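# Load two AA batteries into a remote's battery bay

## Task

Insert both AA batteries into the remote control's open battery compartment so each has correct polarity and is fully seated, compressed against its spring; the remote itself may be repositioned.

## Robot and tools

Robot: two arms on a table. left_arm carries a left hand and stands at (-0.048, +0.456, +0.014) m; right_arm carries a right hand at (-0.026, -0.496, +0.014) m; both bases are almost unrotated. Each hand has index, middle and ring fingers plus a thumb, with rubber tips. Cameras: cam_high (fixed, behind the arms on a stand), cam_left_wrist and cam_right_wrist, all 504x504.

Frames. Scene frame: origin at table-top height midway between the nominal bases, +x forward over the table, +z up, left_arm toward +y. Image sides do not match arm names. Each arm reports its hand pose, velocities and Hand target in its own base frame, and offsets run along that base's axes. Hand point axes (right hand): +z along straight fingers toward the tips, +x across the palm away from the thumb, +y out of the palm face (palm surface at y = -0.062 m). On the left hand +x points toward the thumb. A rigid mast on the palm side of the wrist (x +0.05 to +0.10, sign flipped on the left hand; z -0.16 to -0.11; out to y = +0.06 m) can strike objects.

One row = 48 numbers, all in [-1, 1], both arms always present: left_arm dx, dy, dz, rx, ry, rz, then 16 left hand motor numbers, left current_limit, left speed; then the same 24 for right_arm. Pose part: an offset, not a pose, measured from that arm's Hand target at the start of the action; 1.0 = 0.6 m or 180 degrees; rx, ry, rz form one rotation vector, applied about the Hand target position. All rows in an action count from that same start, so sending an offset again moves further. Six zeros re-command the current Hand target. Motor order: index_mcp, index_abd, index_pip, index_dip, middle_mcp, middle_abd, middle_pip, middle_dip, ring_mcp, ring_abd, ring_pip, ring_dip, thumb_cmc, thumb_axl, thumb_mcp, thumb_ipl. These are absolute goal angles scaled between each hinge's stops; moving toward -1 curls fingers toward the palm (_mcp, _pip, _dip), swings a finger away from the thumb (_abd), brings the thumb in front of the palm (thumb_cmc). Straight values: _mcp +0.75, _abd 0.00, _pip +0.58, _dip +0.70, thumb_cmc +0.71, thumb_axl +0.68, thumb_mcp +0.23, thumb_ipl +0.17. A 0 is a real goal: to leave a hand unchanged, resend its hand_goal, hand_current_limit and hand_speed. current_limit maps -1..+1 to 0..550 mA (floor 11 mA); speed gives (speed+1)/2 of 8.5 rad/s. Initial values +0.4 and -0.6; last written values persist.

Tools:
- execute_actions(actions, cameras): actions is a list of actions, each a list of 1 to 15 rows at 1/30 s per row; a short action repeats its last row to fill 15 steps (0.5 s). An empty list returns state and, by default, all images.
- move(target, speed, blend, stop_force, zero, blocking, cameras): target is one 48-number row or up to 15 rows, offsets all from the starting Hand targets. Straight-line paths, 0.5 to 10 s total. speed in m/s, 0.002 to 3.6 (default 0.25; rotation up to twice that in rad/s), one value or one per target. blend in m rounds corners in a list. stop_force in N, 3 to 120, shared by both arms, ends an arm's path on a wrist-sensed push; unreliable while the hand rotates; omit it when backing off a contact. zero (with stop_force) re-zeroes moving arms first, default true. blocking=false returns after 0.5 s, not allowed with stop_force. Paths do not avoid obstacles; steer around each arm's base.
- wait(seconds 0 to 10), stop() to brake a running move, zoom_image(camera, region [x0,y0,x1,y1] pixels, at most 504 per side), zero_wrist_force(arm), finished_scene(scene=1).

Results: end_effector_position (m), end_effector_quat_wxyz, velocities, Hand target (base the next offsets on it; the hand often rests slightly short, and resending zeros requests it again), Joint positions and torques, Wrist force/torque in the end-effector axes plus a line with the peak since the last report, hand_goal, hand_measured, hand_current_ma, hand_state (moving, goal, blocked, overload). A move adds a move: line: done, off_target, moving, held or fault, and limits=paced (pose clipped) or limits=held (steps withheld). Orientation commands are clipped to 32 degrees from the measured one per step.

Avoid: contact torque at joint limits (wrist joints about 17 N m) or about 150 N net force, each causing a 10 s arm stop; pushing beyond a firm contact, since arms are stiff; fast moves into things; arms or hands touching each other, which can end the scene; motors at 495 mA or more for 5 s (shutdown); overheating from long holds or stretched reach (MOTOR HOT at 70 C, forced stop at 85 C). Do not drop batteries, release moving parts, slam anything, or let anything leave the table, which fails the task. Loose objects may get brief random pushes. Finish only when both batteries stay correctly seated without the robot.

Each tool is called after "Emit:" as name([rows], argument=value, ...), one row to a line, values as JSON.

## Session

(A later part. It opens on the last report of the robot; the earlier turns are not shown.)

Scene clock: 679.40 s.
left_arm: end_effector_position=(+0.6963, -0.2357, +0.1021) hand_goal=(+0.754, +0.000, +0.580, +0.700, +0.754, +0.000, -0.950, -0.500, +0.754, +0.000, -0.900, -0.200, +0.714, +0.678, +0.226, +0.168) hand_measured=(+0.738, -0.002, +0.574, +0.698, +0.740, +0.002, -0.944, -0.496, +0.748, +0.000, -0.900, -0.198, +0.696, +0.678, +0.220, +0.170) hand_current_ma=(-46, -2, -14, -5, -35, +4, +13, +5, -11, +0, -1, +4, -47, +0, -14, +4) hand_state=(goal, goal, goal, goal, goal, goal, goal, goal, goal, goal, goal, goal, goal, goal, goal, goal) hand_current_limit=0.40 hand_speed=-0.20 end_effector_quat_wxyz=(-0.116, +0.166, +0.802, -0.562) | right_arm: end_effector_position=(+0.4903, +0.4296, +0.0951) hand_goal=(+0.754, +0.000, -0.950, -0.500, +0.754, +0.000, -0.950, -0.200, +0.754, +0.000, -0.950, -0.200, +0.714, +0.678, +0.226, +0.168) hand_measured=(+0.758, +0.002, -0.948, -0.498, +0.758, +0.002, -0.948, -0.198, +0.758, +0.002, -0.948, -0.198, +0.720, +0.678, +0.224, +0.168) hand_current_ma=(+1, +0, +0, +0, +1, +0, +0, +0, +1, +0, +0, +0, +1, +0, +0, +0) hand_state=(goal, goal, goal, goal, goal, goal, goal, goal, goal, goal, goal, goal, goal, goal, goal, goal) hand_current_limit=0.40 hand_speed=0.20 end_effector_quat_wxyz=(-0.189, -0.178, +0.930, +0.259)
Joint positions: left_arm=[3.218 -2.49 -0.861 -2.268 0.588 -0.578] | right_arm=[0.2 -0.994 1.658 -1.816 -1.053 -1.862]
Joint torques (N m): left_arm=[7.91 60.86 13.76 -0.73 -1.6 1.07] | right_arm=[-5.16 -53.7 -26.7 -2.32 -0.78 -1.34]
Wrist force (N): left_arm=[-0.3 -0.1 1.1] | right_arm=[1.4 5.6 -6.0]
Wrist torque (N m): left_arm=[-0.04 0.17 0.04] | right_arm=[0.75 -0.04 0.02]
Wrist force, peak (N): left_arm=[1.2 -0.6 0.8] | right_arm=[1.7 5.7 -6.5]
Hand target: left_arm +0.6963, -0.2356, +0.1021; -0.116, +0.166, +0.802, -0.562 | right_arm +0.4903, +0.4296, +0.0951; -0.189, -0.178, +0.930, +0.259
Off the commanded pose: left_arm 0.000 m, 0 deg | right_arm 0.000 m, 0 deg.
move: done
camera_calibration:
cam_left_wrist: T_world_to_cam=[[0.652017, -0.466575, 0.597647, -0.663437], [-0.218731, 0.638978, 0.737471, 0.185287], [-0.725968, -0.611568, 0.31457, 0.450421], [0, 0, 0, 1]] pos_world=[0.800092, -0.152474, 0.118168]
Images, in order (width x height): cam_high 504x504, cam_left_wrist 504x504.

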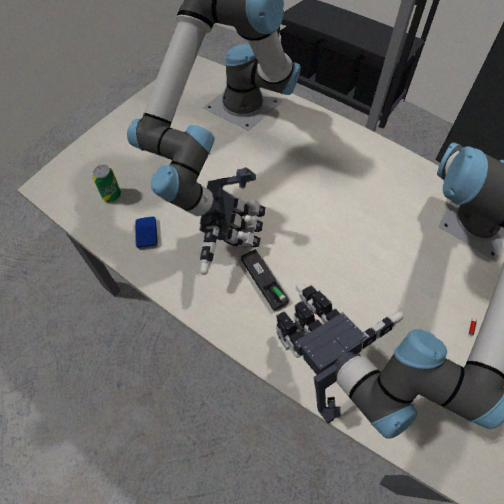

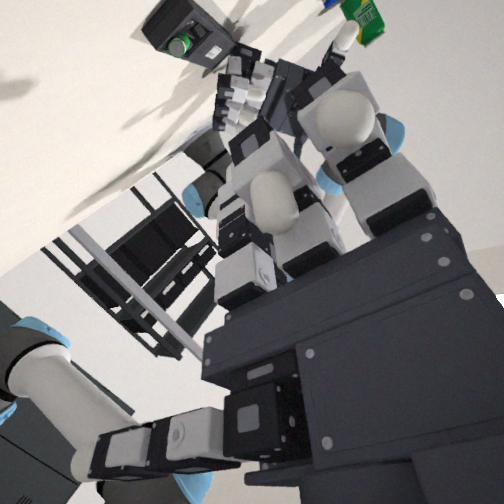

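Emit:
move(target=[0.0112,-0.011,-0.07,0.1021,-0.0439,0,0.754,0,0.58,0.70,0.754,0,-0.95,-0.5,0.754,0,-0.9,-0.2,0.714,0.678,0.226,0.168,0.4,-0.2, 0,0,0,0,0,0, 0.754,0,-0.95,-0.5,0.754,0,-0.95,-0.2,0.754,0,-0.95,-0.2,0.714,0.678,0.226,0.168,0.4,0.2], speed=0.15, stop_force=8, cameras=["cam_left_wrist","cam_right_wrist"])

Emit:
zoom_image(camera="cam_left_wrist", region=[130, 0, 290, 160])

Emit:
zoom_image(camera="cam_right_wrist", region=[390, 130, 504, 244])

Scene clock: 701.47 s.
left_arm: end_effector_position=(+0.7030, -0.2422, +0.0601) hand_goal=(+0.754, +0.000, +0.580, +0.700, +0.754, +0.000, -0.950, -0.500, +0.754, +0.000, -0.900, -0.200, +0.714, +0.678, +0.226, +0.168) hand_measured=(+0.738, -0.002, +0.574, +0.698, +0.742, +0.002, -0.944, -0.498, +0.748, +0.000, -0.900, -0.198, +0.696, +0.678, +0.222, +0.170) hand_current_ma=(-46, -2, -13, -5, -29, +4, +12, +5, -11, +0, -1, +4, -45, +0, -13, +3) hand_state=(goal, goal, goal, goal, goal, goal, goal, goal, goal, goal, goal, goal, goal, goal, goal, goal) hand_current_limit=0.40 hand_speed=-0.20 end_effector_quat_wxyz=(-0.085, +0.183, +0.888, -0.414) | right_arm: end_effector_position=(+0.4903, +0.4296, +0.0951) hand_goal=(+0.754, +0.000, -0.950, -0.500, +0.754, +0.000, -0.950, -0.200, +0.754, +0.000, -0.950, -0.200, +0.714, +0.678, +0.226, +0.168) hand_measured=(+0.758, +0.002, -0.948, -0.498, +0.758, +0.002, -0.948, -0.198, +0.758, +0.002, -0.948, -0.198, +0.720, +0.678, +0.224, +0.168) hand_current_ma=(+1, +0, +0, +0, +1, +0, +0, +0, +1, +0, +0, +0, +1, +0, +0, +0) hand_state=(goal, goal, goal, goal, goal, goal, goal, goal, goal, goal, goal, goal, goal, goal, goal, goal) hand_current_limit=0.40 hand_speed=0.20 end_effector_quat_wxyz=(-0.189, -0.178, +0.930, +0.259)
Joint positions: left_arm=[3.133 -2.402 -1.089 -1.654 0.787 -0.991] | right_arm=[0.2 -0.994 1.658 -1.816 -1.053 -1.862]
Joint torques (N m): left_arm=[9.77 43.37 37.17 3.26 -0.55 -0.98] | right_arm=[-4.98 -54.21 -26.58 -2.14 -0.86 -1.16]
Wrist force (N): left_arm=[-0.5 0.0 0.6] | right_arm=[1.7 5.3 -6.4]
Wrist torque (N m): left_arm=[0.03 0.16 0.10] | right_arm=[0.75 -0.06 0.03]
Wrist force, peak (N): left_arm=[-0.6 0.1 1.2] | right_arm=[1.4 5.7 -6.6]
Hand target: left_arm +0.7030, -0.2422, +0.0601; -0.085, +0.183, +0.888, -0.414 | right_arm +0.4903, +0.4296, +0.0951; -0.189, -0.178, +0.930, +0.259
Off the commanded pose: left_arm 0.000 m, 0 deg | right_arm 0.000 m, 0 deg.
move: done
camera_calibration:
cam_left_wrist: T_world_to_cam=[[0.575442, -0.644856, 0.503018, -0.629395], [-0.330248, 0.379463, 0.864259, 0.229801], [-0.748199, -0.663452, 0.0053967, 0.486153], [0, 0, 0, 1]] pos_world=[0.801811, -0.170531, 0.115365]
cam_right_wrist: T_world_to_cam=[[0.529877, 0.829853, 0.174854, -0.602887], [0.807409, -0.556709, 0.195359, -0.227779], [0.259462, 0.0376631, -0.965019, 0.0746522], [0, 0, 0, 1]] pos_world=[0.483997, 0.37069, 0.221957]
Images, in order (width x height): cam_left_wrist 504x504, cam_right_wrist 504x504.

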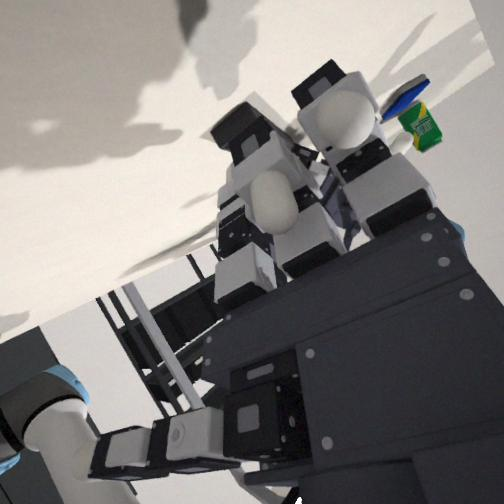

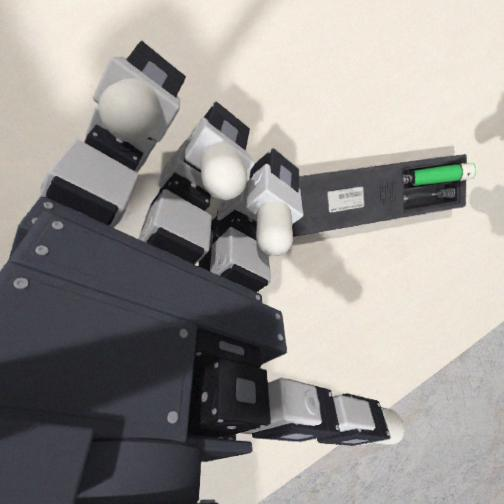

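Scaled by 3.150.

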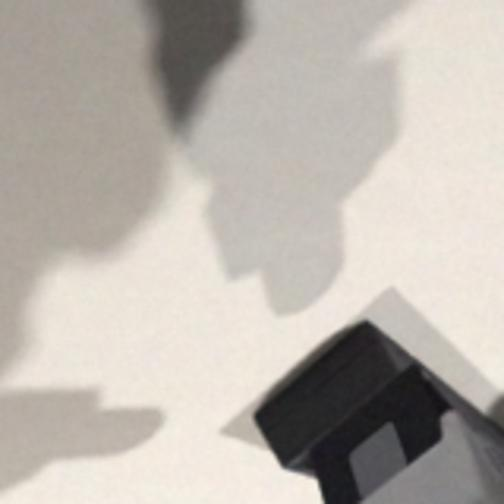

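Scaled by 4.421.

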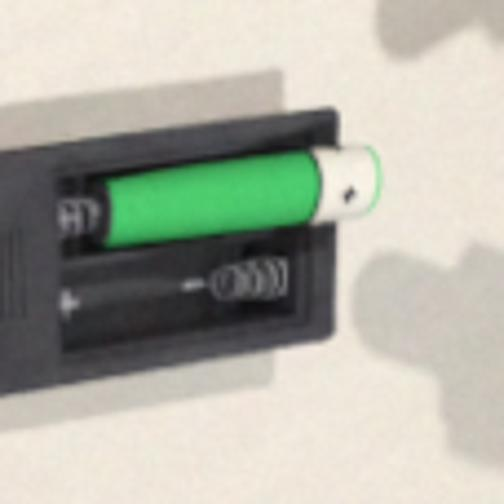

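Emit:
move(target=[0,0,0,0,0,0,0.754,0,0.58,0.70,1.0,0,0.58,0.7,1.0,0,0.58,0.7,0.714,0.678,0.226,0.168,0.4,0.0, 0,0,0,0,0,0, 0.754,0,-0.95,-0.5,0.754,0,-0.95,-0.2,0.754,0,-0.95,-0.2,0.714,0.678,0.226,0.168,0.4,0.2], speed=0.15, cameras=["cam_left_wrist"])

Emit:
zoom_image(camera="cam_left_wrist", region=[190, 90, 310, 210])

Scene clock: 714.53 s.
left_arm: end_effector_position=(+0.7030, -0.2422, +0.0601) hand_goal=(+0.754, +0.000, +0.580, +0.700, +1.000, +0.000, +0.580, +0.700, +1.000, +0.000, +0.580, +0.700, +0.714, +0.678, +0.226, +0.168) hand_measured=(+0.738, -0.002, +0.574, +0.698, +0.984, +0.002, +0.572, +0.698, +0.982, +0.000, +0.572, +0.698, +0.698, +0.678, +0.222, +0.170) hand_current_ma=(-46, -2, -13, -5, -44, +4, -19, -5, -51, +0, -16, -5, -45, +0, -13, +3) hand_state=(goal, goal, goal, goal, goal, goal, goal, goal, goal, goal, goal, goal, goal, goal, goal, goal) hand_current_limit=0.40 hand_speed=0.00 end_effector_quat_wxyz=(-0.085, +0.183, +0.888, -0.414) | right_arm: end_effector_position=(+0.4903, +0.4296, +0.0951) hand_goal=(+0.754, +0.000, -0.950, -0.500, +0.754, +0.000, -0.950, -0.200, +0.754, +0.000, -0.950, -0.200, +0.714, +0.678, +0.226, +0.168) hand_measured=(+0.758, +0.002, -0.948, -0.498, +0.758, +0.002, -0.948, -0.198, +0.758, +0.002, -0.948, -0.198, +0.720, +0.678, +0.224, +0.168) hand_current_ma=(+1, +0, +0, +0, +1, +0, +0, +0, +1, +0, +0, +0, +1, +0, +0, +0) hand_state=(goal, goal, goal, goal, goal, goal, goal, goal, goal, goal, goal, goal, goal, goal, goal, goal) hand_current_limit=0.40 hand_speed=0.20 end_effector_quat_wxyz=(-0.189, -0.178, +0.930, +0.259)
Joint positions: left_arm=[3.133 -2.402 -1.089 -1.654 0.787 -0.991] | right_arm=[0.2 -0.994 1.658 -1.816 -1.053 -1.862]
Joint torques (N m): left_arm=[7.86 44.95 38.03 3.35 -0.11 -1.14] | right_arm=[-4.5 -54.15 -25.84 -2.21 -0.86 -1.34]
Wrist force (N): left_arm=[-0.5 -0.1 0.8] | right_arm=[1.6 5.3 -6.3]
Wrist torque (N m): left_arm=[-0.07 0.18 0.10] | right_arm=[0.73 -0.05 0.03]
Wrist force, peak (N): left_arm=[-0.6 -0.3 1.1] | right_arm=[1.5 6.0 -6.5]
Hand target: left_arm +0.7030, -0.2422, +0.0601; -0.085, +0.183, +0.888, -0.414 | right_arm +0.4903, +0.4296, +0.0951; -0.189, -0.178, +0.930, +0.259
Off the commanded pose: left_arm 0.000 m, 0 deg | right_arm 0.000 m, 0 deg.
move: done
camera_calibration:
cam_left_wrist: T_world_to_cam=[[0.575405, -0.64489, 0.503017, -0.62937], [-0.330312, 0.379405, 0.86426, 0.229843], [-0.7482, -0.663452, 0.00529672, 0.486165], [0, 0, 0, 1]] pos_world=[0.801811, -0.170531, 0.115365]
Images, in order (width x height): cam_left_wrist 504x504.

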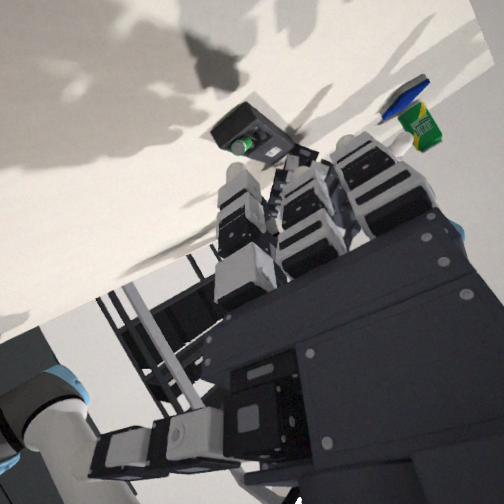

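Scaled by 4.200.

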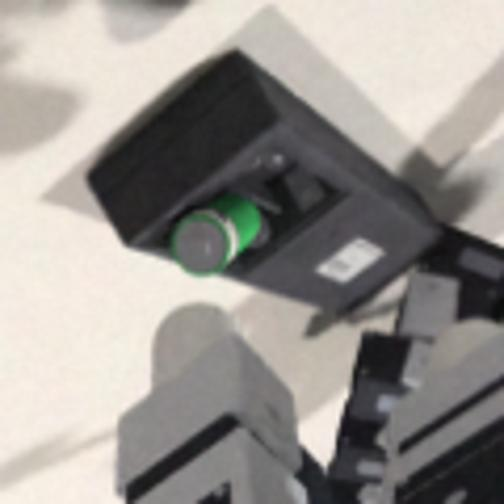

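Emit:
move(target=[-0.0088,-0.0288,-0.0433,0,0,0,0.754,0,0.58,0.70,1.0,0,0.58,0.7,1.0,0,0.58,0.7,0.714,0.678,0.226,0.168,0.6,0.0, 0,0,0,0,0,0, 0.754,0,-0.95,-0.5,0.754,0,-0.95,-0.2,0.754,0,-0.95,-0.2,0.714,0.678,0.226,0.168,0.4,0.2], speed=0.06, stop_force=4, cameras=["cam_left_wrist","cam_right_wrist"])

Emit:
zoom_image(camera="cam_left_wrist", region=[190, 90, 310, 210])

Emit:
zoom_image(camera="cam_right_wrist", region=[390, 130, 504, 244])

Scene clock: 725.23 s.
left_arm: end_effector_position=(+0.6977, -0.2595, +0.0341) hand_goal=(+0.754, +0.000, +0.580, +0.700, +1.000, +0.000, +0.580, +0.700, +1.000, +0.000, +0.580, +0.700, +0.714, +0.678, +0.226, +0.168) hand_measured=(+0.740, -0.002, +0.576, +0.698, +0.984, +0.002, +0.572, +0.698, +0.982, +0.000, +0.572, +0.698, +0.698, +0.678, +0.222, +0.170) hand_current_ma=(-39, -2, -7, -4, -44, +4, -19, -5, -51, +0, -15, -5, -44, +0, -13, +3) hand_state=(goal, goal, goal, goal, goal, goal, goal, goal, goal, goal, goal, goal, goal, goal, goal, goal) hand_current_limit=0.60 hand_speed=0.00 end_effector_quat_wxyz=(-0.085, +0.183, +0.888, -0.414) | right_arm: end_effector_position=(+0.4903, +0.4296, +0.0951) hand_goal=(+0.754, +0.000, -0.950, -0.500, +0.754, +0.000, -0.950, -0.200, +0.754, +0.000, -0.950, -0.200, +0.714, +0.678, +0.226, +0.168) hand_measured=(+0.758, +0.002, -0.948, -0.498, +0.758, +0.002, -0.948, -0.198, +0.758, +0.002, -0.948, -0.198, +0.720, +0.678, +0.224, +0.168) hand_current_ma=(+1, +0, +0, +0, +1, +0, +0, +0, +1, +0, +0, +0, +1, +0, +0, +0) hand_state=(goal, goal, goal, goal, goal, goal, goal, goal, goal, goal, goal, goal, goal, goal, goal, goal) hand_current_limit=0.40 hand_speed=0.20 end_effector_quat_wxyz=(-0.189, -0.178, +0.930, +0.259)
Joint positions: left_arm=[3.111 -2.422 -1.128 -1.575 0.778 -1.02] | right_arm=[0.2 -0.994 1.658 -1.816 -1.053 -1.862]
Joint torques (N m): left_arm=[10.47 63.27 37.29 0.71 0.03 1.18] | right_arm=[-4.09 -53.45 -26 -2.38 -0.79 -1.43]
Wrist force (N): left_arm=[-0.5 0.2 0.5] | right_arm=[1.8 5.4 -6.3]
Wrist torque (N m): left_arm=[-0.07 0.17 0.12] | right_arm=[0.76 -0.07 0.04]
Wrist force, peak (N): left_arm=[-0.7 -0.1 1.0] | right_arm=[1.8 5.8 -6.4]
Hand target: left_arm +0.6977, -0.2595, +0.0341; -0.085, +0.183, +0.888, -0.414 | right_arm +0.4903, +0.4296, +0.0951; -0.189, -0.178, +0.930, +0.259
Off the commanded pose: left_arm 0.000 m, 0 deg | right_arm 0.000 m, 0 deg.
move: done
camera_calibration:
cam_left_wrist: T_world_to_cam=[[0.575394, -0.6449, 0.503017, -0.624392], [-0.33022, 0.379487, 0.86426, 0.257068], [-0.748249, -0.663396, 0.0053959, 0.4709], [0, 0, 0, 1]] pos_world=[0.796511, -0.187831, 0.0893652]
cam_right_wrist: T_world_to_cam=[[0.529877, 0.829853, 0.174854, -0.602887], [0.807409, -0.556709, 0.195359, -0.227779], [0.259462, 0.0376631, -0.965019, 0.0746522], [0, 0, 0, 1]] pos_world=[0.483997, 0.37069, 0.221957]
Images, in order (width x height): cam_left_wrist 504x504, cam_right_wrist 504x504.

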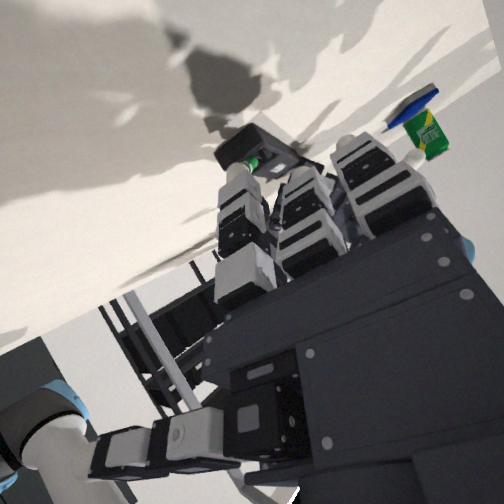

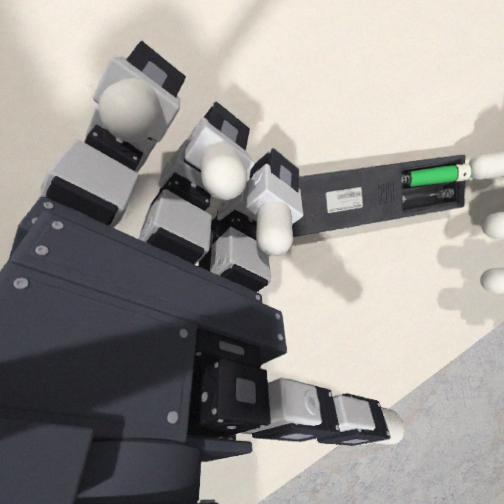

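Scaled by 4.200.

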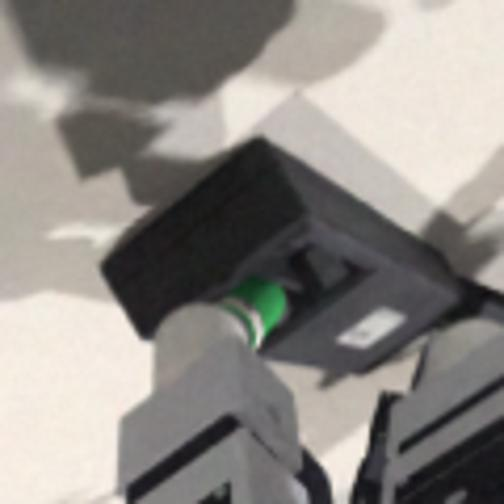

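Scaled by 4.421.

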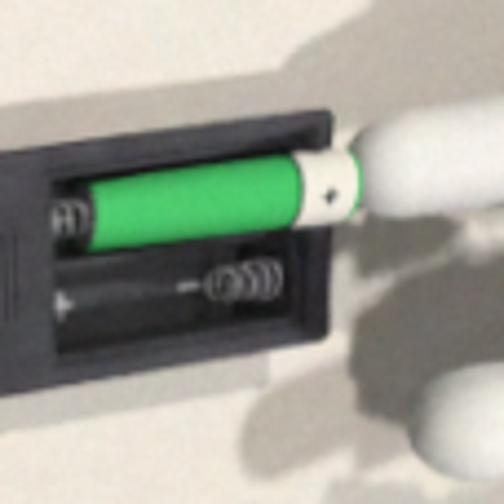

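Emit:
move(target=[0,0,0,0,0,0,0.754,0,0.58,0.70,1.0,0,0.58,0.7,1.0,0,0.58,0.7,0.714,0.678,0.226,0.168,0.6,0.0, 0,0,-0.0015,0,0,0, 0.754,0,-0.95,-0.5,0.754,0,-0.95,-0.2,0.754,0,-0.95,-0.2,0.714,0.678,0.226,0.168,0.4,0.2], speed=0.01, cameras=[])

Emit:
move(target=[-0.0026,-0.0061,0,0,0,0,0.754,0,0.58,0.70,1.0,0,0.58,0.7,1.0,0,0.58,0.7,0.714,0.678,0.226,0.168,0.6,0.0, 0,0,0,0,0,0, 0.754,0,-0.95,-0.5,0.754,0,-0.95,-0.2,0.754,0,-0.95,-0.2,0.714,0.678,0.226,0.168,0.4,0.2], speed=0.01, stop_force=8, cameras=["cam_left_wrist","cam_right_wrist"])

Emit:
zoom_image(camera="cam_left_wrist", region=[190, 90, 310, 210])

Emit:
zoom_image(camera="cam_right_wrist", region=[390, 130, 504, 244])

Scene clock: 735.20 s.
left_arm: end_effector_position=(+0.6977, -0.2595, +0.0341) hand_goal=(+0.754, +0.000, +0.580, +0.700, +1.000, +0.000, +0.580, +0.700, +1.000, +0.000, +0.580, +0.700, +0.714, +0.678, +0.226, +0.168) hand_measured=(+0.740, -0.002, +0.576, +0.698, +0.984, +0.002, +0.572, +0.698, +0.982, +0.000, +0.572, +0.698, +0.698, +0.678, +0.222, +0.170) hand_current_ma=(-39, -2, -7, -4, -44, +4, -19, -5, -51, +0, -15, -5, -44, +0, -13, +3) hand_state=(goal, goal, goal, goal, goal, goal, goal, goal, goal, goal, goal, goal, goal, goal, goal, goal) hand_current_limit=0.60 hand_speed=0.00 end_effector_quat_wxyz=(-0.085, +0.183, +0.888, -0.414) | right_arm: end_effector_position=(+0.4903, +0.4296, +0.0942) hand_goal=(+0.754, +0.000, -0.950, -0.500, +0.754, +0.000, -0.950, -0.200, +0.754, +0.000, -0.950, -0.200, +0.714, +0.678, +0.226, +0.168) hand_measured=(+0.762, +0.002, -0.948, -0.498, +0.758, +0.002, -0.948, -0.198, +0.758, +0.002, -0.948, -0.198, +0.720, +0.678, +0.224, +0.168) hand_current_ma=(+2, +0, +0, +0, +1, +0, +0, +0, +1, +0, +0, +0, +1, +0, +0, +0) hand_state=(goal, goal, goal, goal, goal, goal, goal, goal, goal, goal, goal, goal, goal, goal, goal, goal) hand_current_limit=0.40 hand_speed=0.20 end_effector_quat_wxyz=(-0.189, -0.178, +0.930, +0.259)
Joint positions: left_arm=[3.111 -2.422 -1.128 -1.575 0.778 -1.02] | right_arm=[0.2 -0.993 1.659 -1.818 -1.053 -1.862]
Joint torques (N m): left_arm=[9.6 64.4 37.26 2.65 0.11 1.07] | right_arm=[-4.07 -20.41 -5.65 -3.61 -0.82 -1.24]
Wrist force (N): left_arm=[-0.4 0.2 0.6] | right_arm=[8.6 11.4 -16.6]
Wrist torque (N m): left_arm=[-0.08 0.16 0.12] | right_arm=[1.74 -0.07 0.67]
Wrist force, peak (N): left_arm=[-0.7 0.3 0.7] | right_arm=[8.3 11.7 -16.7]
Hand target: left_arm +0.6977, -0.2595, +0.0341; -0.085, +0.183, +0.888, -0.414 | right_arm +0.4903, +0.4296, +0.0942; -0.189, -0.178, +0.930, +0.259
Off the commanded pose: left_arm 0.000 m, 0 deg | right_arm 0.000 m, 0 deg.
move: done
No camera images: "cameras" was empty.

Scene clock: 736.30 s.
left_arm: end_effector_position=(+0.6961, -0.2632, +0.0341) hand_goal=(+0.754, +0.000, +0.580, +0.700, +1.000, +0.000, +0.580, +0.700, +1.000, +0.000, +0.580, +0.700, +0.714, +0.678, +0.226, +0.168) hand_measured=(+0.740, -0.002, +0.576, +0.698, +0.984, +0.002, +0.572, +0.698, +0.982, +0.000, +0.572, +0.698, +0.698, +0.678, +0.222, +0.170) hand_current_ma=(-39, -2, -7, -4, -44, +4, -19, -5, -51, +0, -15, -5, -44, +0, -13, +3) hand_state=(goal, goal, goal, goal, goal, goal, goal, goal, goal, goal, goal, goal, goal, goal, goal, goal) hand_current_limit=0.60 hand_speed=0.00 end_effector_quat_wxyz=(-0.085, +0.183, +0.888, -0.414) | right_arm: end_effector_position=(+0.4903, +0.4296, +0.0942) hand_goal=(+0.754, +0.000, -0.950, -0.500, +0.754, +0.000, -0.950, -0.200, +0.754, +0.000, -0.950, -0.200, +0.714, +0.678, +0.226, +0.168) hand_measured=(+0.762, +0.002, -0.948, -0.498, +0.758, +0.002, -0.948, -0.198, +0.758, +0.002, -0.948, -0.198, +0.720, +0.678, +0.224, +0.168) hand_current_ma=(+2, +0, +0, +0, +1, +0, +0, +0, +1, +0, +0, +0, +1, +0, +0, +0) hand_state=(goal, goal, goal, goal, goal, goal, goal, goal, goal, goal, goal, goal, goal, goal, goal, goal) hand_current_limit=0.40 hand_speed=0.20 end_effector_quat_wxyz=(-0.189, -0.178, +0.930, +0.259)
Joint positions: left_arm=[3.106 -2.42 -1.132 -1.567 0.776 -1.027] | right_arm=[0.2 -0.993 1.659 -1.818 -1.053 -1.862]
Joint torques (N m): left_arm=[2.12 58.32 19.75 -0.21 -2.3 0.8] | right_arm=[-4.04 -19.49 -5.4 -2.27 -0.69 -1.33]
Wrist force (N): left_arm=[-0.3 0.3 0.6] | right_arm=[8.8 11.8 -16.7]
Wrist torque (N m): left_arm=[-0.05 0.15 0.12] | right_arm=[1.79 -0.07 0.71]
Wrist force, peak (N): left_arm=[-0.6 0.4 0.7] | right_arm=[9.2 11.8 -17.0]
Hand target: left_arm +0.6962, -0.2631, +0.0341; -0.085, +0.183, +0.888, -0.414 | right_arm +0.4903, +0.4296, +0.0942; -0.189, -0.178, +0.930, +0.259
Off the commanded pose: left_arm 0.000 m, 0 deg | right_arm 0.000 m, 0 deg.
move: done
camera_calibration:
cam_left_wrist: T_world_to_cam=[[0.575372, -0.644876, 0.503073, -0.625841], [-0.330257, 0.379528, 0.864227, 0.257984], [-0.74825, -0.663395, 0.00539545, 0.467249], [0, 0, 0, 1]] pos_world=[0.794911, -0.191531, 0.0893654]
cam_right_wrist: T_world_to_cam=[[0.529877, 0.829853, 0.174854, -0.60273], [0.807409, -0.556709, 0.195359, -0.227603], [0.259462, 0.0376631, -0.965019, 0.0737837], [0, 0, 0, 1]] pos_world=[0.483997, 0.37069, 0.221057]
Images, in order (width x height): cam_left_wrist 504x504, cam_right_wrist 504x504.

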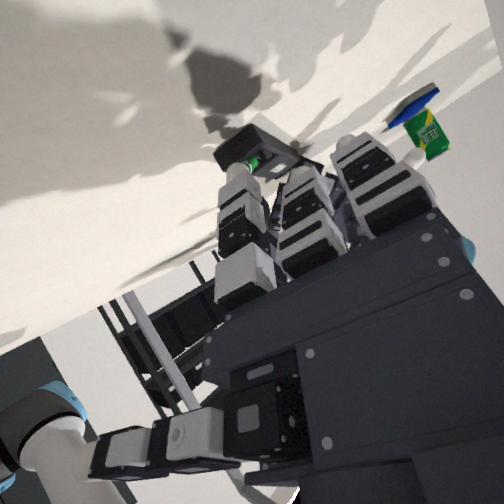

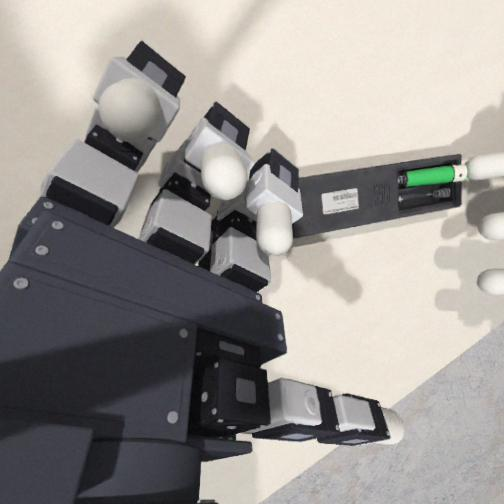

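Scaled by 4.200.

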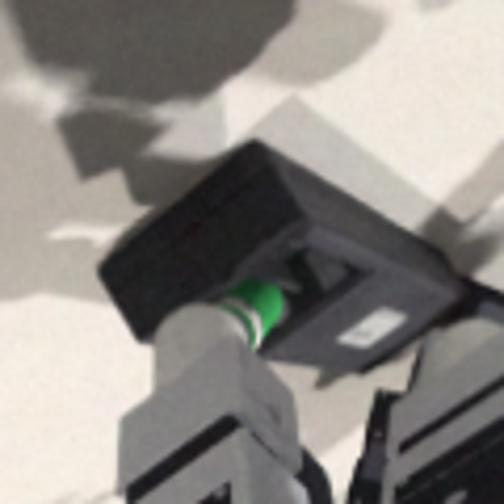

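Scaled by 4.421.

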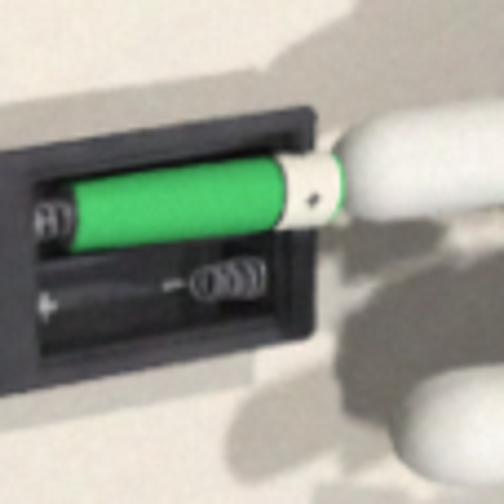

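Emit:
move(target=[0,0,0,0,0,0,0.754,0,0.58,0.70,1.0,0,0.58,0.7,1.0,0,0.58,0.7,0.714,0.678,0.226,0.168,0.6,0.0, 0,0,0.0025,0,0,0, 0.754,0,-0.95,-0.5,0.754,0,-0.95,-0.2,0.754,0,-0.95,-0.2,0.714,0.678,0.226,0.168,0.4,0.2], speed=0.01, cameras=["cam_right_wrist","cam_high"])

Emit:
zoom_image(camera="cam_right_wrist", region=[220, 130, 380, 290])

Emit:
zoom_image(camera="cam_high", region=[190, 200, 310, 320])

Scene clock: 743.60 s.
left_arm: end_effector_position=(+0.6962, -0.2631, +0.0341) hand_goal=(+0.754, +0.000, +0.580, +0.700, +1.000, +0.000, +0.580, +0.700, +1.000, +0.000, +0.580, +0.700, +0.714, +0.678, +0.226, +0.168) hand_measured=(+0.740, -0.002, +0.576, +0.698, +0.984, +0.002, +0.572, +0.698, +0.982, +0.000, +0.572, +0.698, +0.698, +0.678, +0.222, +0.170) hand_current_ma=(-39, -2, -7, -4, -44, +4, -19, -5, -51, +0, -15, -5, -44, +0, -13, +3) hand_state=(goal, goal, goal, goal, goal, goal, goal, goal, goal, goal, goal, goal, goal, goal, goal, goal) hand_current_limit=0.60 hand_speed=0.00 end_effector_quat_wxyz=(-0.085, +0.183, +0.888, -0.414) | right_arm: end_effector_position=(+0.4903, +0.4296, +0.0957) hand_goal=(+0.754, +0.000, -0.950, -0.500, +0.754, +0.000, -0.950, -0.200, +0.754, +0.000, -0.950, -0.200, +0.714, +0.678, +0.226, +0.168) hand_measured=(+0.760, +0.002, -0.948, -0.498, +0.758, +0.002, -0.948, -0.198, +0.758, +0.002, -0.948, -0.198, +0.720, +0.678, +0.224, +0.168) hand_current_ma=(+1, +0, +0, +0, +1, +0, +0, +0, +1, +0, +0, +0, +1, +0, +0, +0) hand_state=(goal, goal, goal, goal, goal, goal, goal, goal, goal, goal, goal, goal, goal, goal, goal, goal) hand_current_limit=0.40 hand_speed=0.20 end_effector_quat_wxyz=(-0.189, -0.178, +0.930, +0.259)
Joint positions: left_arm=[3.106 -2.42 -1.132 -1.567 0.776 -1.027] | right_arm=[0.2 -0.995 1.658 -1.815 -1.053 -1.862]
Joint torques (N m): left_arm=[8.51 44.92 37.33 -0.08 -0.39 0.88] | right_arm=[-3.36 -57.61 -28.04 -0.49 -0.69 -1.17]
Wrist force (N): left_arm=[-0.5 0.3 0.6] | right_arm=[-0.9 2.9 -2.1]
Wrist torque (N m): left_arm=[-0.05 0.18 0.11] | right_arm=[0.36 0.00 -0.19]
Wrist force, peak (N): left_arm=[-0.7 0.2 0.8] | right_arm=[8.9 12.0 -17.0]
Hand target: left_arm +0.6962, -0.2631, +0.0341; -0.085, +0.183, +0.888, -0.414 | right_arm +0.4903, +0.4296, +0.0957; -0.189, -0.178, +0.930, +0.259
Off the commanded pose: left_arm 0.000 m, 0 deg | right_arm 0.000 m, 0 deg.
move: done
camera_calibration:
cam_right_wrist: T_world_to_cam=[[0.529822, 0.829902, 0.174788, -0.602969], [0.807475, -0.556636, 0.195297, -0.227941], [0.25937, 0.0376644, -0.965043, 0.0752808], [0, 0, 0, 1]] pos_world=[0.483997, 0.37069, 0.222557]
Images, in order (width x height): cam_high 504x504, cam_right_wrist 504x504.

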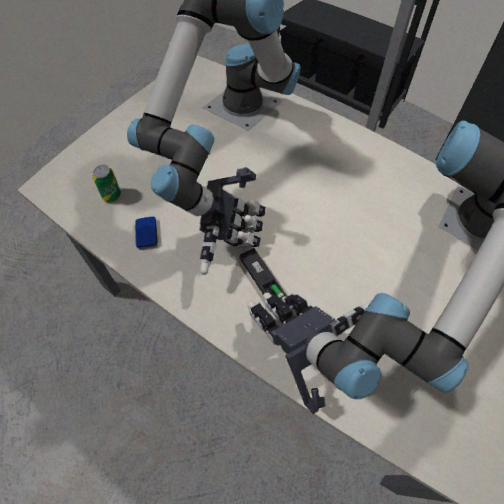

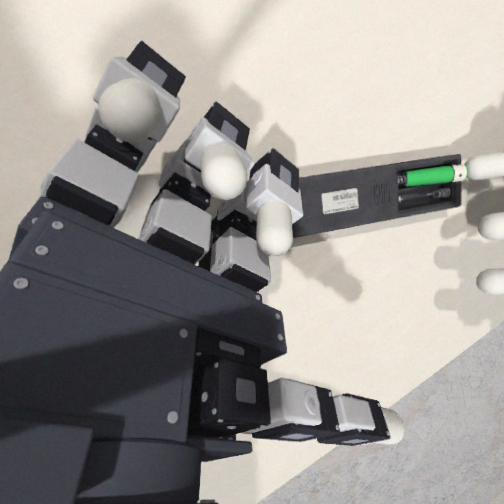

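Scaled by 3.150.

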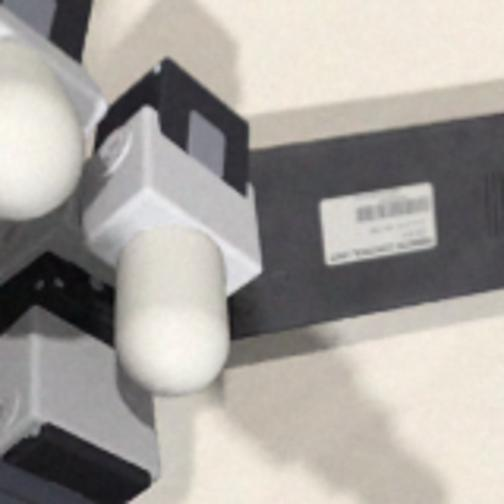

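Scaled by 4.200.

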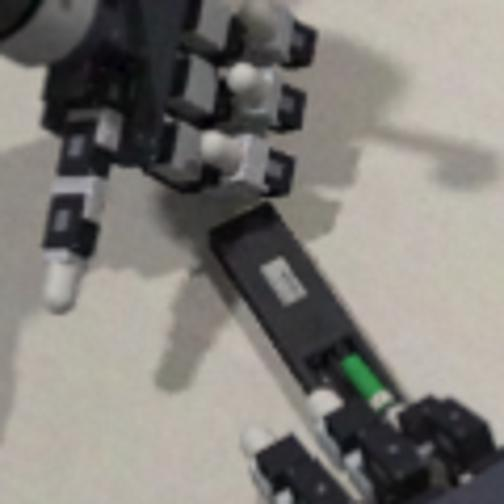

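Emit:
move(target=[0,0,0,0,0,0,0.754,0,0.58,0.70,1.0,0,0.58,0.7,1.0,0,0.58,0.7,0.714,0.678,0.226,0.168,0.6,0.0, 0,0,0.0025,0,0,0, 0.754,0,-0.95,-0.5,0.754,0,-0.95,-0.2,0.754,0,-0.95,-0.2,0.714,0.678,0.226,0.168,0.4,0.2], speed=0.02, cameras=[])

Emit:
move(target=[-0.0066,-0.0153,0,0,0,0,0.754,0,0.58,0.70,1.0,0,0.58,0.7,1.0,0,0.58,0.7,0.714,0.678,0.226,0.168,0.6,0.0, 0,0,0,0,0,0, 0.754,0,-0.95,-0.5,0.754,0,-0.95,-0.2,0.754,0,-0.95,-0.2,0.714,0.678,0.226,0.168,0.4,0.2], speed=0.01, stop_force=4, cameras=["cam_left_wrist","cam_right_wrist"])

Emit:
zoom_image(camera="cam_left_wrist", region=[190, 90, 310, 210])

Emit:
zoom_image(camera="cam_right_wrist", region=[390, 130, 504, 244])

Scene clock: 764.10 s.
left_arm: end_effector_position=(+0.6962, -0.2631, +0.0341) hand_goal=(+0.754, +0.000, +0.580, +0.700, +1.000, +0.000, +0.580, +0.700, +1.000, +0.000, +0.580, +0.700, +0.714, +0.678, +0.226, +0.168) hand_measured=(+0.740, -0.002, +0.576, +0.698, +0.984, +0.002, +0.572, +0.698, +0.982, +0.000, +0.572, +0.698, +0.698, +0.678, +0.222, +0.170) hand_current_ma=(-39, -2, -7, -4, -44, +4, -19, -5, -51, +0, -15, -5, -44, +0, -13, +3) hand_state=(goal, goal, goal, goal, goal, goal, goal, goal, goal, goal, goal, goal, goal, goal, goal, goal) hand_current_limit=0.60 hand_speed=0.00 end_effector_quat_wxyz=(-0.085, +0.183, +0.888, -0.414) | right_arm: end_effector_position=(+0.4903, +0.4296, +0.0972) hand_goal=(+0.754, +0.000, -0.950, -0.500, +0.754, +0.000, -0.950, -0.200, +0.754, +0.000, -0.950, -0.200, +0.714, +0.678, +0.226, +0.168) hand_measured=(+0.760, +0.002, -0.948, -0.498, +0.758, +0.002, -0.948, -0.198, +0.758, +0.002, -0.948, -0.198, +0.720, +0.678, +0.224, +0.168) hand_current_ma=(+1, +0, +0, +0, +1, +0, +0, +0, +1, +0, +0, +0, +1, +0, +0, +0) hand_state=(goal, goal, goal, goal, goal, goal, goal, goal, goal, goal, goal, goal, goal, goal, goal, goal) hand_current_limit=0.40 hand_speed=0.20 end_effector_quat_wxyz=(-0.189, -0.178, +0.930, +0.259)
Joint positions: left_arm=[3.106 -2.42 -1.132 -1.567 0.776 -1.027] | right_arm=[0.2 -0.997 1.656 -1.812 -1.053 -1.862]
Joint torques (N m): left_arm=[8.06 45.38 38.22 0.18 -0.25 1.34] | right_arm=[-3.33 -54.26 -27.32 -0.67 -0.46 -1.24]
Wrist force (N): left_arm=[-0.4 0.2 0.6] | right_arm=[-1.6 2.0 -1.5]
Wrist torque (N m): left_arm=[-0.07 0.17 0.12] | right_arm=[0.29 0.03 -0.25]
Wrist force, peak (N): left_arm=[-0.4 0.2 1.0] | right_arm=[-0.8 3.3 -1.9]
Hand target: left_arm +0.6962, -0.2631, +0.0341; -0.085, +0.183, +0.888, -0.414 | right_arm +0.4903, +0.4296, +0.0972; -0.189, -0.178, +0.930, +0.259
Off the commanded pose: left_arm 0.000 m, 0 deg | right_arm 0.000 m, 0 deg.
move: done
No camera images: "cameras" was empty.

Scene clock: 765.73 s.
left_arm: end_effector_position=(+0.6922, -0.2724, +0.0341) hand_goal=(+0.754, +0.000, +0.580, +0.700, +1.000, +0.000, +0.580, +0.700, +1.000, +0.000, +0.580, +0.700, +0.714, +0.678, +0.226, +0.168) hand_measured=(+0.740, -0.002, +0.576, +0.698, +0.984, +0.002, +0.572, +0.698, +0.982, +0.000, +0.572, +0.698, +0.698, +0.678, +0.222, +0.170) hand_current_ma=(-39, -2, -7, -4, -44, +4, -19, -5, -51, +0, -15, -5, -44, +0, -13, +3) hand_state=(goal, goal, goal, goal, goal, goal, goal, goal, goal, goal, goal, goal, goal, goal, goal, goal) hand_current_limit=0.60 hand_speed=0.00 end_effector_quat_wxyz=(-0.085, +0.183, +0.888, -0.414) | right_arm: end_effector_position=(+0.4903, +0.4296, +0.0972) hand_goal=(+0.754, +0.000, -0.950, -0.500, +0.754, +0.000, -0.950, -0.200, +0.754, +0.000, -0.950, -0.200, +0.714, +0.678, +0.226, +0.168) hand_measured=(+0.760, +0.002, -0.948, -0.498, +0.758, +0.002, -0.948, -0.198, +0.758, +0.002, -0.948, -0.198, +0.720, +0.678, +0.224, +0.168) hand_current_ma=(+1, +0, +0, +0, +1, +0, +0, +0, +1, +0, +0, +0, +1, +0, +0, +0) hand_state=(goal, goal, goal, goal, goal, goal, goal, goal, goal, goal, goal, goal, goal, goal, goal, goal) hand_current_limit=0.40 hand_speed=0.20 end_effector_quat_wxyz=(-0.189, -0.178, +0.930, +0.259)
Joint positions: left_arm=[3.094 -2.416 -1.144 -1.549 0.771 -1.043] | right_arm=[0.2 -0.997 1.656 -1.812 -1.053 -1.862]
Joint torques (N m): left_arm=[5.77 57.13 23.98 0.12 -2.1 1.16] | right_arm=[-4.22 -34.06 -17.85 -2.42 -0.62 -1.12]
Wrist force (N): left_arm=[-0.3 0.1 0.6] | right_arm=[-1.6 2.2 -1.4]
Wrist torque (N m): left_arm=[-0.07 0.15 0.12] | right_arm=[0.29 0.02 -0.24]
Wrist force, peak (N): left_arm=[-0.5 0.3 0.8] | right_arm=[-1.9 2.1 -1.5]
Hand target: left_arm +0.6922, -0.2723, +0.0341; -0.085, +0.183, +0.888, -0.414 | right_arm +0.4903, +0.4296, +0.0972; -0.189, -0.178, +0.930, +0.259
Off the commanded pose: left_arm 0.000 m, 0 deg | right_arm 0.000 m, 0 deg.
move: done
camera_calibration:
cam_left_wrist: T_world_to_cam=[[0.575392, -0.644897, 0.503023, -0.629545], [-0.330224, 0.379491, 0.864256, 0.260152], [-0.748249, -0.663396, 0.00539585, 0.458227], [0, 0, 0, 1]] pos_world=[0.791011, -0.200731, 0.0893652]
cam_right_wrist: T_world_to_cam=[[0.529882, 0.829832, 0.174941, -0.603286], [0.807406, -0.556735, 0.195299, -0.228184], [0.259461, 0.037763, -0.965015, 0.0767381], [0, 0, 0, 1]] pos_world=[0.483997, 0.37069, 0.224157]
Images, in order (width x height): cam_left_wrist 504x504, cam_right_wrist 504x504.

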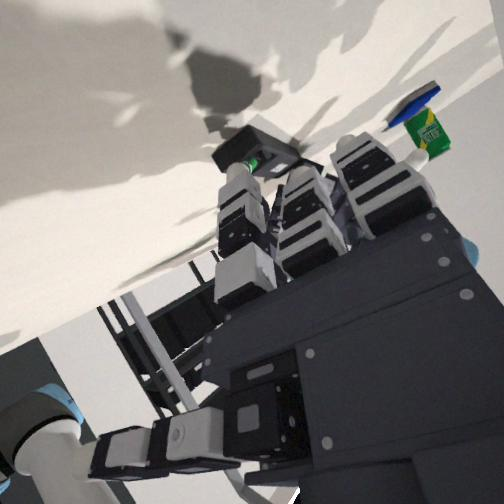

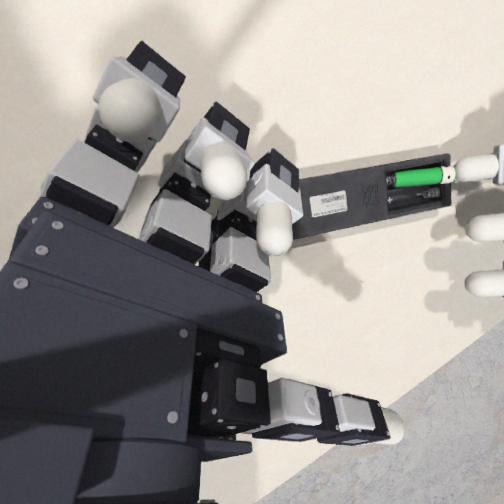

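Scaled by 4.200.

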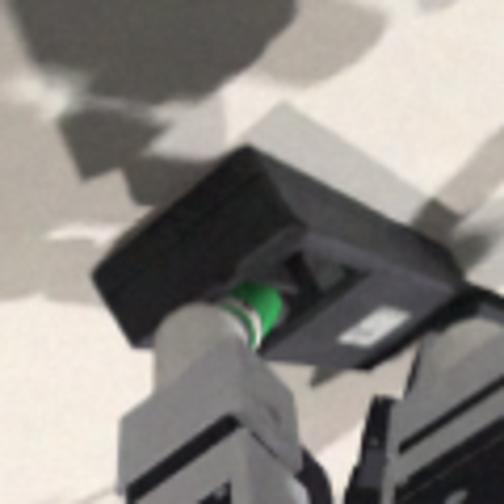

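Scaled by 4.421.

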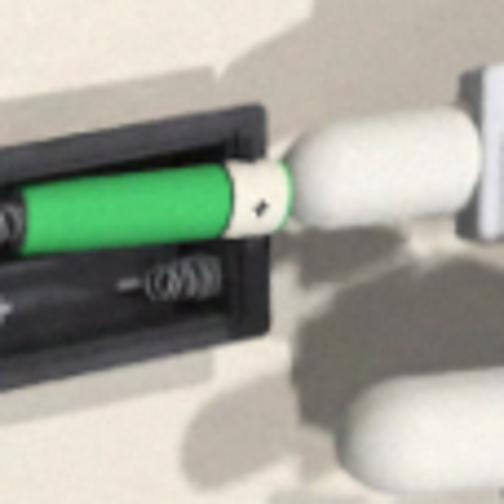

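Emit:
move(target=[-0.0066,-0.0153,0,0,0,0,0.754,0,0.58,0.70,1.0,0,0.58,0.7,1.0,0,0.58,0.7,0.714,0.678,0.226,0.168,0.6,0.0, 0,0,0,0,0,0, 0.754,0,-0.95,-0.5,0.754,0,-0.95,-0.2,0.754,0,-0.95,-0.2,0.714,0.678,0.226,0.168,0.4,0.2], speed=0.01, stop_force=3, cameras=["cam_left_wrist","cam_right_wrist","cam_high"])

Emit:
zoom_image(camera="cam_left_wrist", region=[190, 90, 310, 210])

Emit:
zoom_image(camera="cam_right_wrist", region=[370, 130, 484, 244])

Emit:
zoom_image(camera="cam_high", region=[190, 200, 310, 320])

Scene clock: 773.23 s.
left_arm: end_effector_position=(+0.6893, -0.2791, +0.0341) hand_goal=(+0.754, +0.000, +0.580, +0.700, +1.000, +0.000, +0.580, +0.700, +1.000, +0.000, +0.580, +0.700, +0.714, +0.678, +0.226, +0.168) hand_measured=(+0.736, +0.000, +0.572, +0.696, +0.984, +0.002, +0.572, +0.698, +0.982, +0.000, +0.572, +0.698, +0.698, +0.678, +0.222, +0.170) hand_current_ma=(-49, -1, -17, -7, -44, +4, -19, -5, -51, +0, -15, -5, -44, +0, -13, +3) hand_state=(goal, goal, goal, goal, goal, goal, goal, goal, goal, goal, goal, goal, goal, goal, goal, goal) hand_current_limit=0.60 hand_speed=0.00 end_effector_quat_wxyz=(-0.085, +0.183, +0.888, -0.414) | right_arm: end_effector_position=(+0.4903, +0.4296, +0.0972) hand_goal=(+0.754, +0.000, -0.950, -0.500, +0.754, +0.000, -0.950, -0.200, +0.754, +0.000, -0.950, -0.200, +0.714, +0.678, +0.226, +0.168) hand_measured=(+0.764, -0.002, -0.948, -0.498, +0.758, +0.002, -0.948, -0.198, +0.758, +0.002, -0.948, -0.198, +0.720, +0.678, +0.224, +0.168) hand_current_ma=(+3, +0, +0, +0, +1, +0, +0, +0, +1, +0, +0, +0, +1, +0, +0, +0) hand_state=(goal, goal, goal, goal, goal, goal, goal, goal, goal, goal, goal, goal, goal, goal, goal, goal) hand_current_limit=0.40 hand_speed=0.20 end_effector_quat_wxyz=(-0.189, -0.178, +0.930, +0.259)
Joint positions: left_arm=[3.085 -2.413 -1.152 -1.535 0.768 -1.055] | right_arm=[0.2 -0.997 1.657 -1.812 -1.053 -1.862]
Joint torques (N m): left_arm=[8.27 41.69 35.29 -0.37 -0.07 1.16] | right_arm=[-3.04 -32.2 -10.77 -2.4 -0.36 -1.34]
Wrist force (N): left_arm=[-0.3 0.3 -2.5] | right_arm=[0.9 1.2 -3.1]
Wrist torque (N m): left_arm=[0.14 0.25 0.12] | right_arm=[0.44 0.00 -0.01]
Wrist force, peak (N): left_arm=[-0.5 0.4 -4.3] | right_arm=[1.1 1.7 -3.3]
Hand target: left_arm +0.6893, -0.2791, +0.0341; -0.085, +0.183, +0.888, -0.414 (not the last commanded pose) | right_arm +0.4903, +0.4296, +0.0972; -0.189, -0.178, +0.930, +0.259
Off the commanded pose: left_arm 0.003 m, 0 deg | right_arm 0.000 m, 0 deg.
move: contact (left_arm)
camera_calibration:
cam_left_wrist: T_world_to_cam=[[0.575357, -0.644933, 0.503017, -0.632227], [-0.330284, 0.379429, 0.864261, 0.261685], [-0.748249, -0.663397, 0.00529591, 0.451621], [0, 0, 0, 1]] pos_world=[0.788111, -0.207431, 0.089465]
cam_right_wrist: T_world_to_cam=[[0.529877, 0.829853, 0.174854, -0.603254], [0.807409, -0.556709, 0.195359, -0.228189], [0.259462, 0.0376631, -0.965019, 0.0766788], [0, 0, 0, 1]] pos_world=[0.483997, 0.37069, 0.224057]

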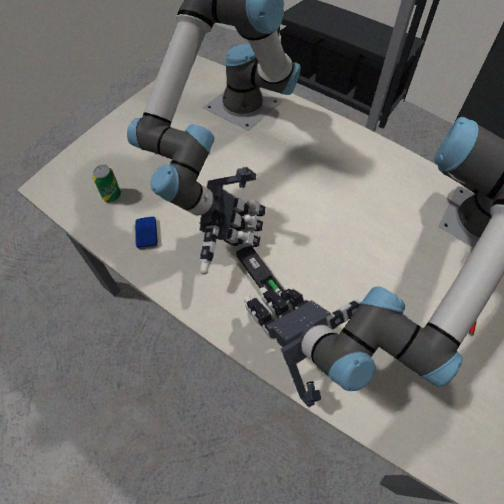

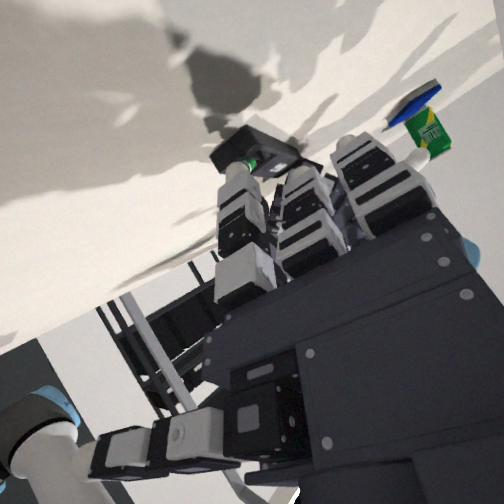

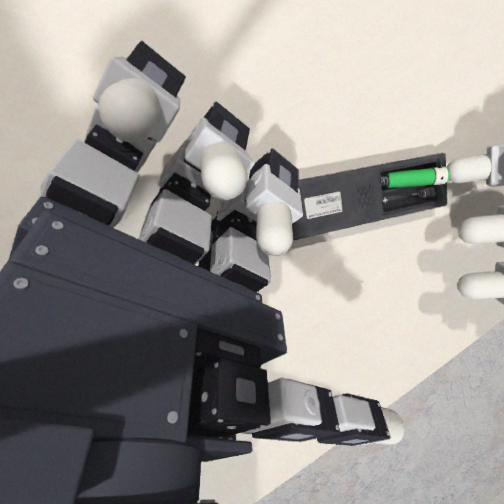

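Scaled by 4.200.

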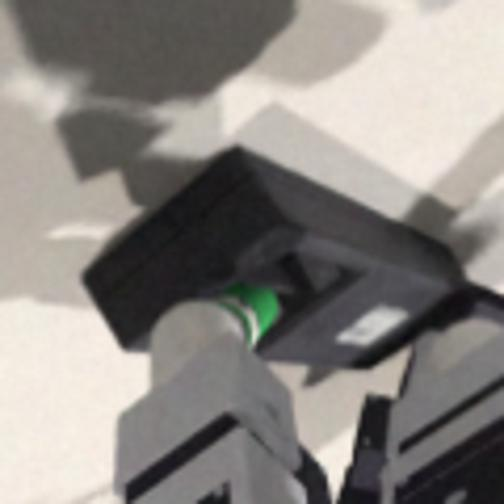

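Scaled by 4.421.

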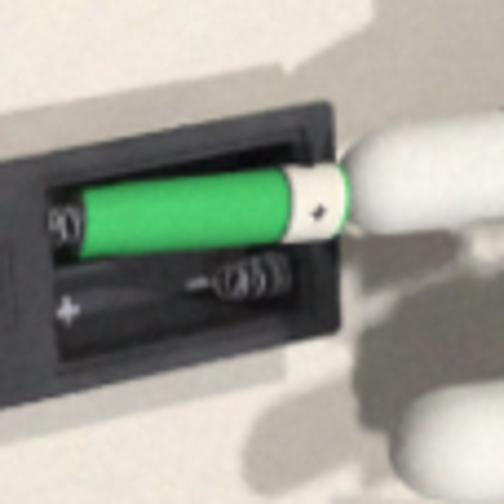

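Scaled by 4.200.

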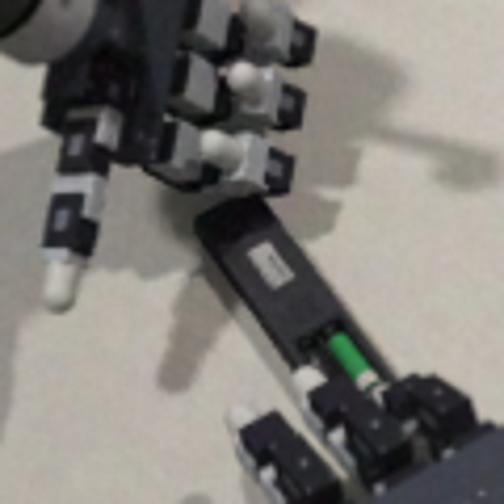

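Emit:
move(target=[-0.0020,-0.0046,0,0,0,0,0.754,0,0.58,0.70,1.0,0,0.58,0.7,1.0,0,0.58,0.7,0.714,0.678,0.226,0.168,0.6,0.0, 0,0,0,0,0,0, 0.754,0,-0.95,-0.5,0.754,0,-0.95,-0.2,0.754,0,-0.95,-0.2,0.714,0.678,0.226,0.168,0.4,0.2], speed=0.006, stop_force=10, cameras=["cam_left_wrist","cam_right_wrist"])

Emit:
zoom_image(camera="cam_left_wrist", region=[190, 90, 310, 210])

Emit:
zoom_image(camera="cam_right_wrist", region=[370, 130, 484, 244])

Scene clock: 780.03 s.
left_arm: end_effector_position=(+0.6882, -0.2817, +0.0342) hand_goal=(+0.754, +0.000, +0.580, +0.700, +1.000, +0.000, +0.580, +0.700, +1.000, +0.000, +0.580, +0.700, +0.714, +0.678, +0.226, +0.168) hand_measured=(+0.736, +0.004, +0.568, +0.686, +0.984, +0.002, +0.572, +0.698, +0.982, +0.000, +0.572, +0.698, +0.698, +0.678, +0.222, +0.170) hand_current_ma=(-50, +5, -30, -37, -44, +4, -19, -5, -51, +0, -15, -5, -44, +0, -13, +3) hand_state=(goal, goal, goal, goal, goal, goal, goal, goal, goal, goal, goal, goal, goal, goal, goal, goal) hand_current_limit=0.60 hand_speed=0.00 end_effector_quat_wxyz=(-0.085, +0.183, +0.888, -0.414) | right_arm: end_effector_position=(+0.4903, +0.4296, +0.0972) hand_goal=(+0.754, +0.000, -0.950, -0.500, +0.754, +0.000, -0.950, -0.200, +0.754, +0.000, -0.950, -0.200, +0.714, +0.678, +0.226, +0.168) hand_measured=(+0.770, -0.008, -0.948, -0.498, +0.758, +0.002, -0.948, -0.198, +0.758, +0.002, -0.948, -0.198, +0.720, +0.678, +0.224, +0.168) hand_current_ma=(+8, -2, +0, +0, +1, +0, +0, +0, +1, +0, +0, +0, +1, +0, +0, +0) hand_state=(goal, goal, goal, goal, goal, goal, goal, goal, goal, goal, goal, goal, goal, goal, goal, goal) hand_current_limit=0.40 hand_speed=0.20 end_effector_quat_wxyz=(-0.189, -0.178, +0.930, +0.259)
Joint positions: left_arm=[3.081 -2.411 -1.155 -1.53 0.766 -1.059] | right_arm=[0.2 -0.997 1.657 -1.812 -1.053 -1.862]
Joint torques (N m): left_arm=[1.86 34.07 30.92 -0.76 -0.72 1.07] | right_arm=[-3.24 -32.79 -11.17 -2.52 -0.41 -1.16]
Wrist force (N): left_arm=[-0.4 -1.4 -16.7] | right_arm=[4.5 0.7 -7.6]
Wrist torque (N m): left_arm=[1.18 0.61 0.09] | right_arm=[0.85 0.04 0.28]
Wrist force, peak (N): left_arm=[-0.2 -1.5 -18.3] | right_arm=[4.8 0.7 -7.5]
Hand target: left_arm +0.6882, -0.2817, +0.0342; -0.085, +0.183, +0.888, -0.414 | right_arm +0.4903, +0.4296, +0.0972; -0.189, -0.178, +0.930, +0.259
Off the commanded pose: left_arm 0.000 m, 0 deg | right_arm 0.000 m, 0 deg.
move: contact (left_arm)
camera_calibration:
cam_left_wrist: T_world_to_cam=[[0.575428, -0.64483, 0.503067, -0.63331], [-0.330371, 0.37942, 0.864231, 0.262377], [-0.748156, -0.663502, 0.00529541, 0.448978], [0, 0, 0, 1]] pos_world=[0.787011, -0.210031, 0.0894652]
cam_right_wrist: T_world_to_cam=[[0.529877, 0.829853, 0.174854, -0.603254], [0.807409, -0.556709, 0.195359, -0.228189], [0.259462, 0.0376631, -0.965019, 0.0766788], [0, 0, 0, 1]] pos_world=[0.483997, 0.37069, 0.224057]
Images, in order (width x height): cam_left_wrist 504x504, cam_right_wrist 504x504.

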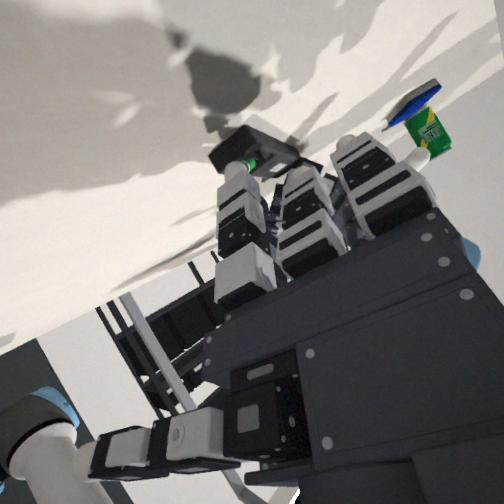

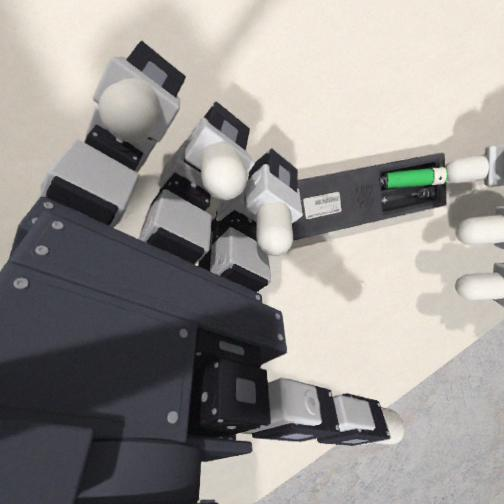

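Scaled by 4.200.

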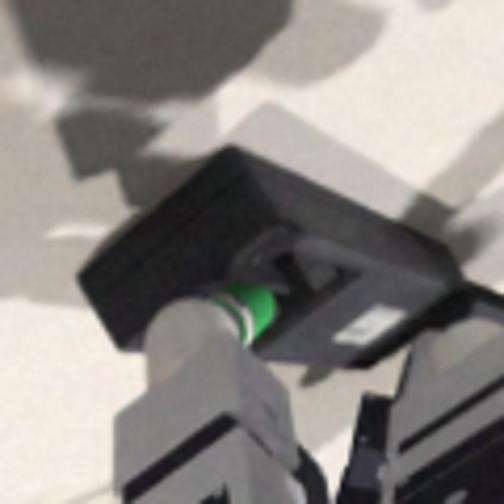

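Scaled by 4.421.

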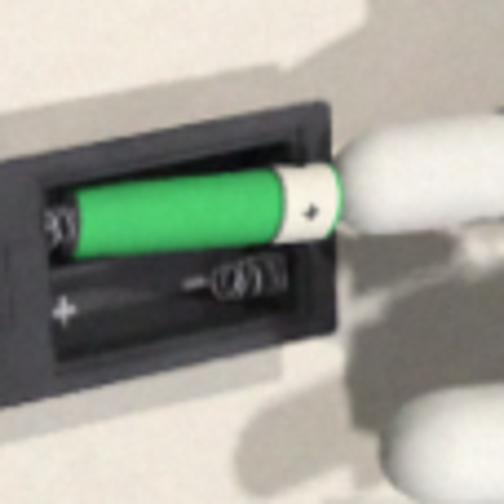

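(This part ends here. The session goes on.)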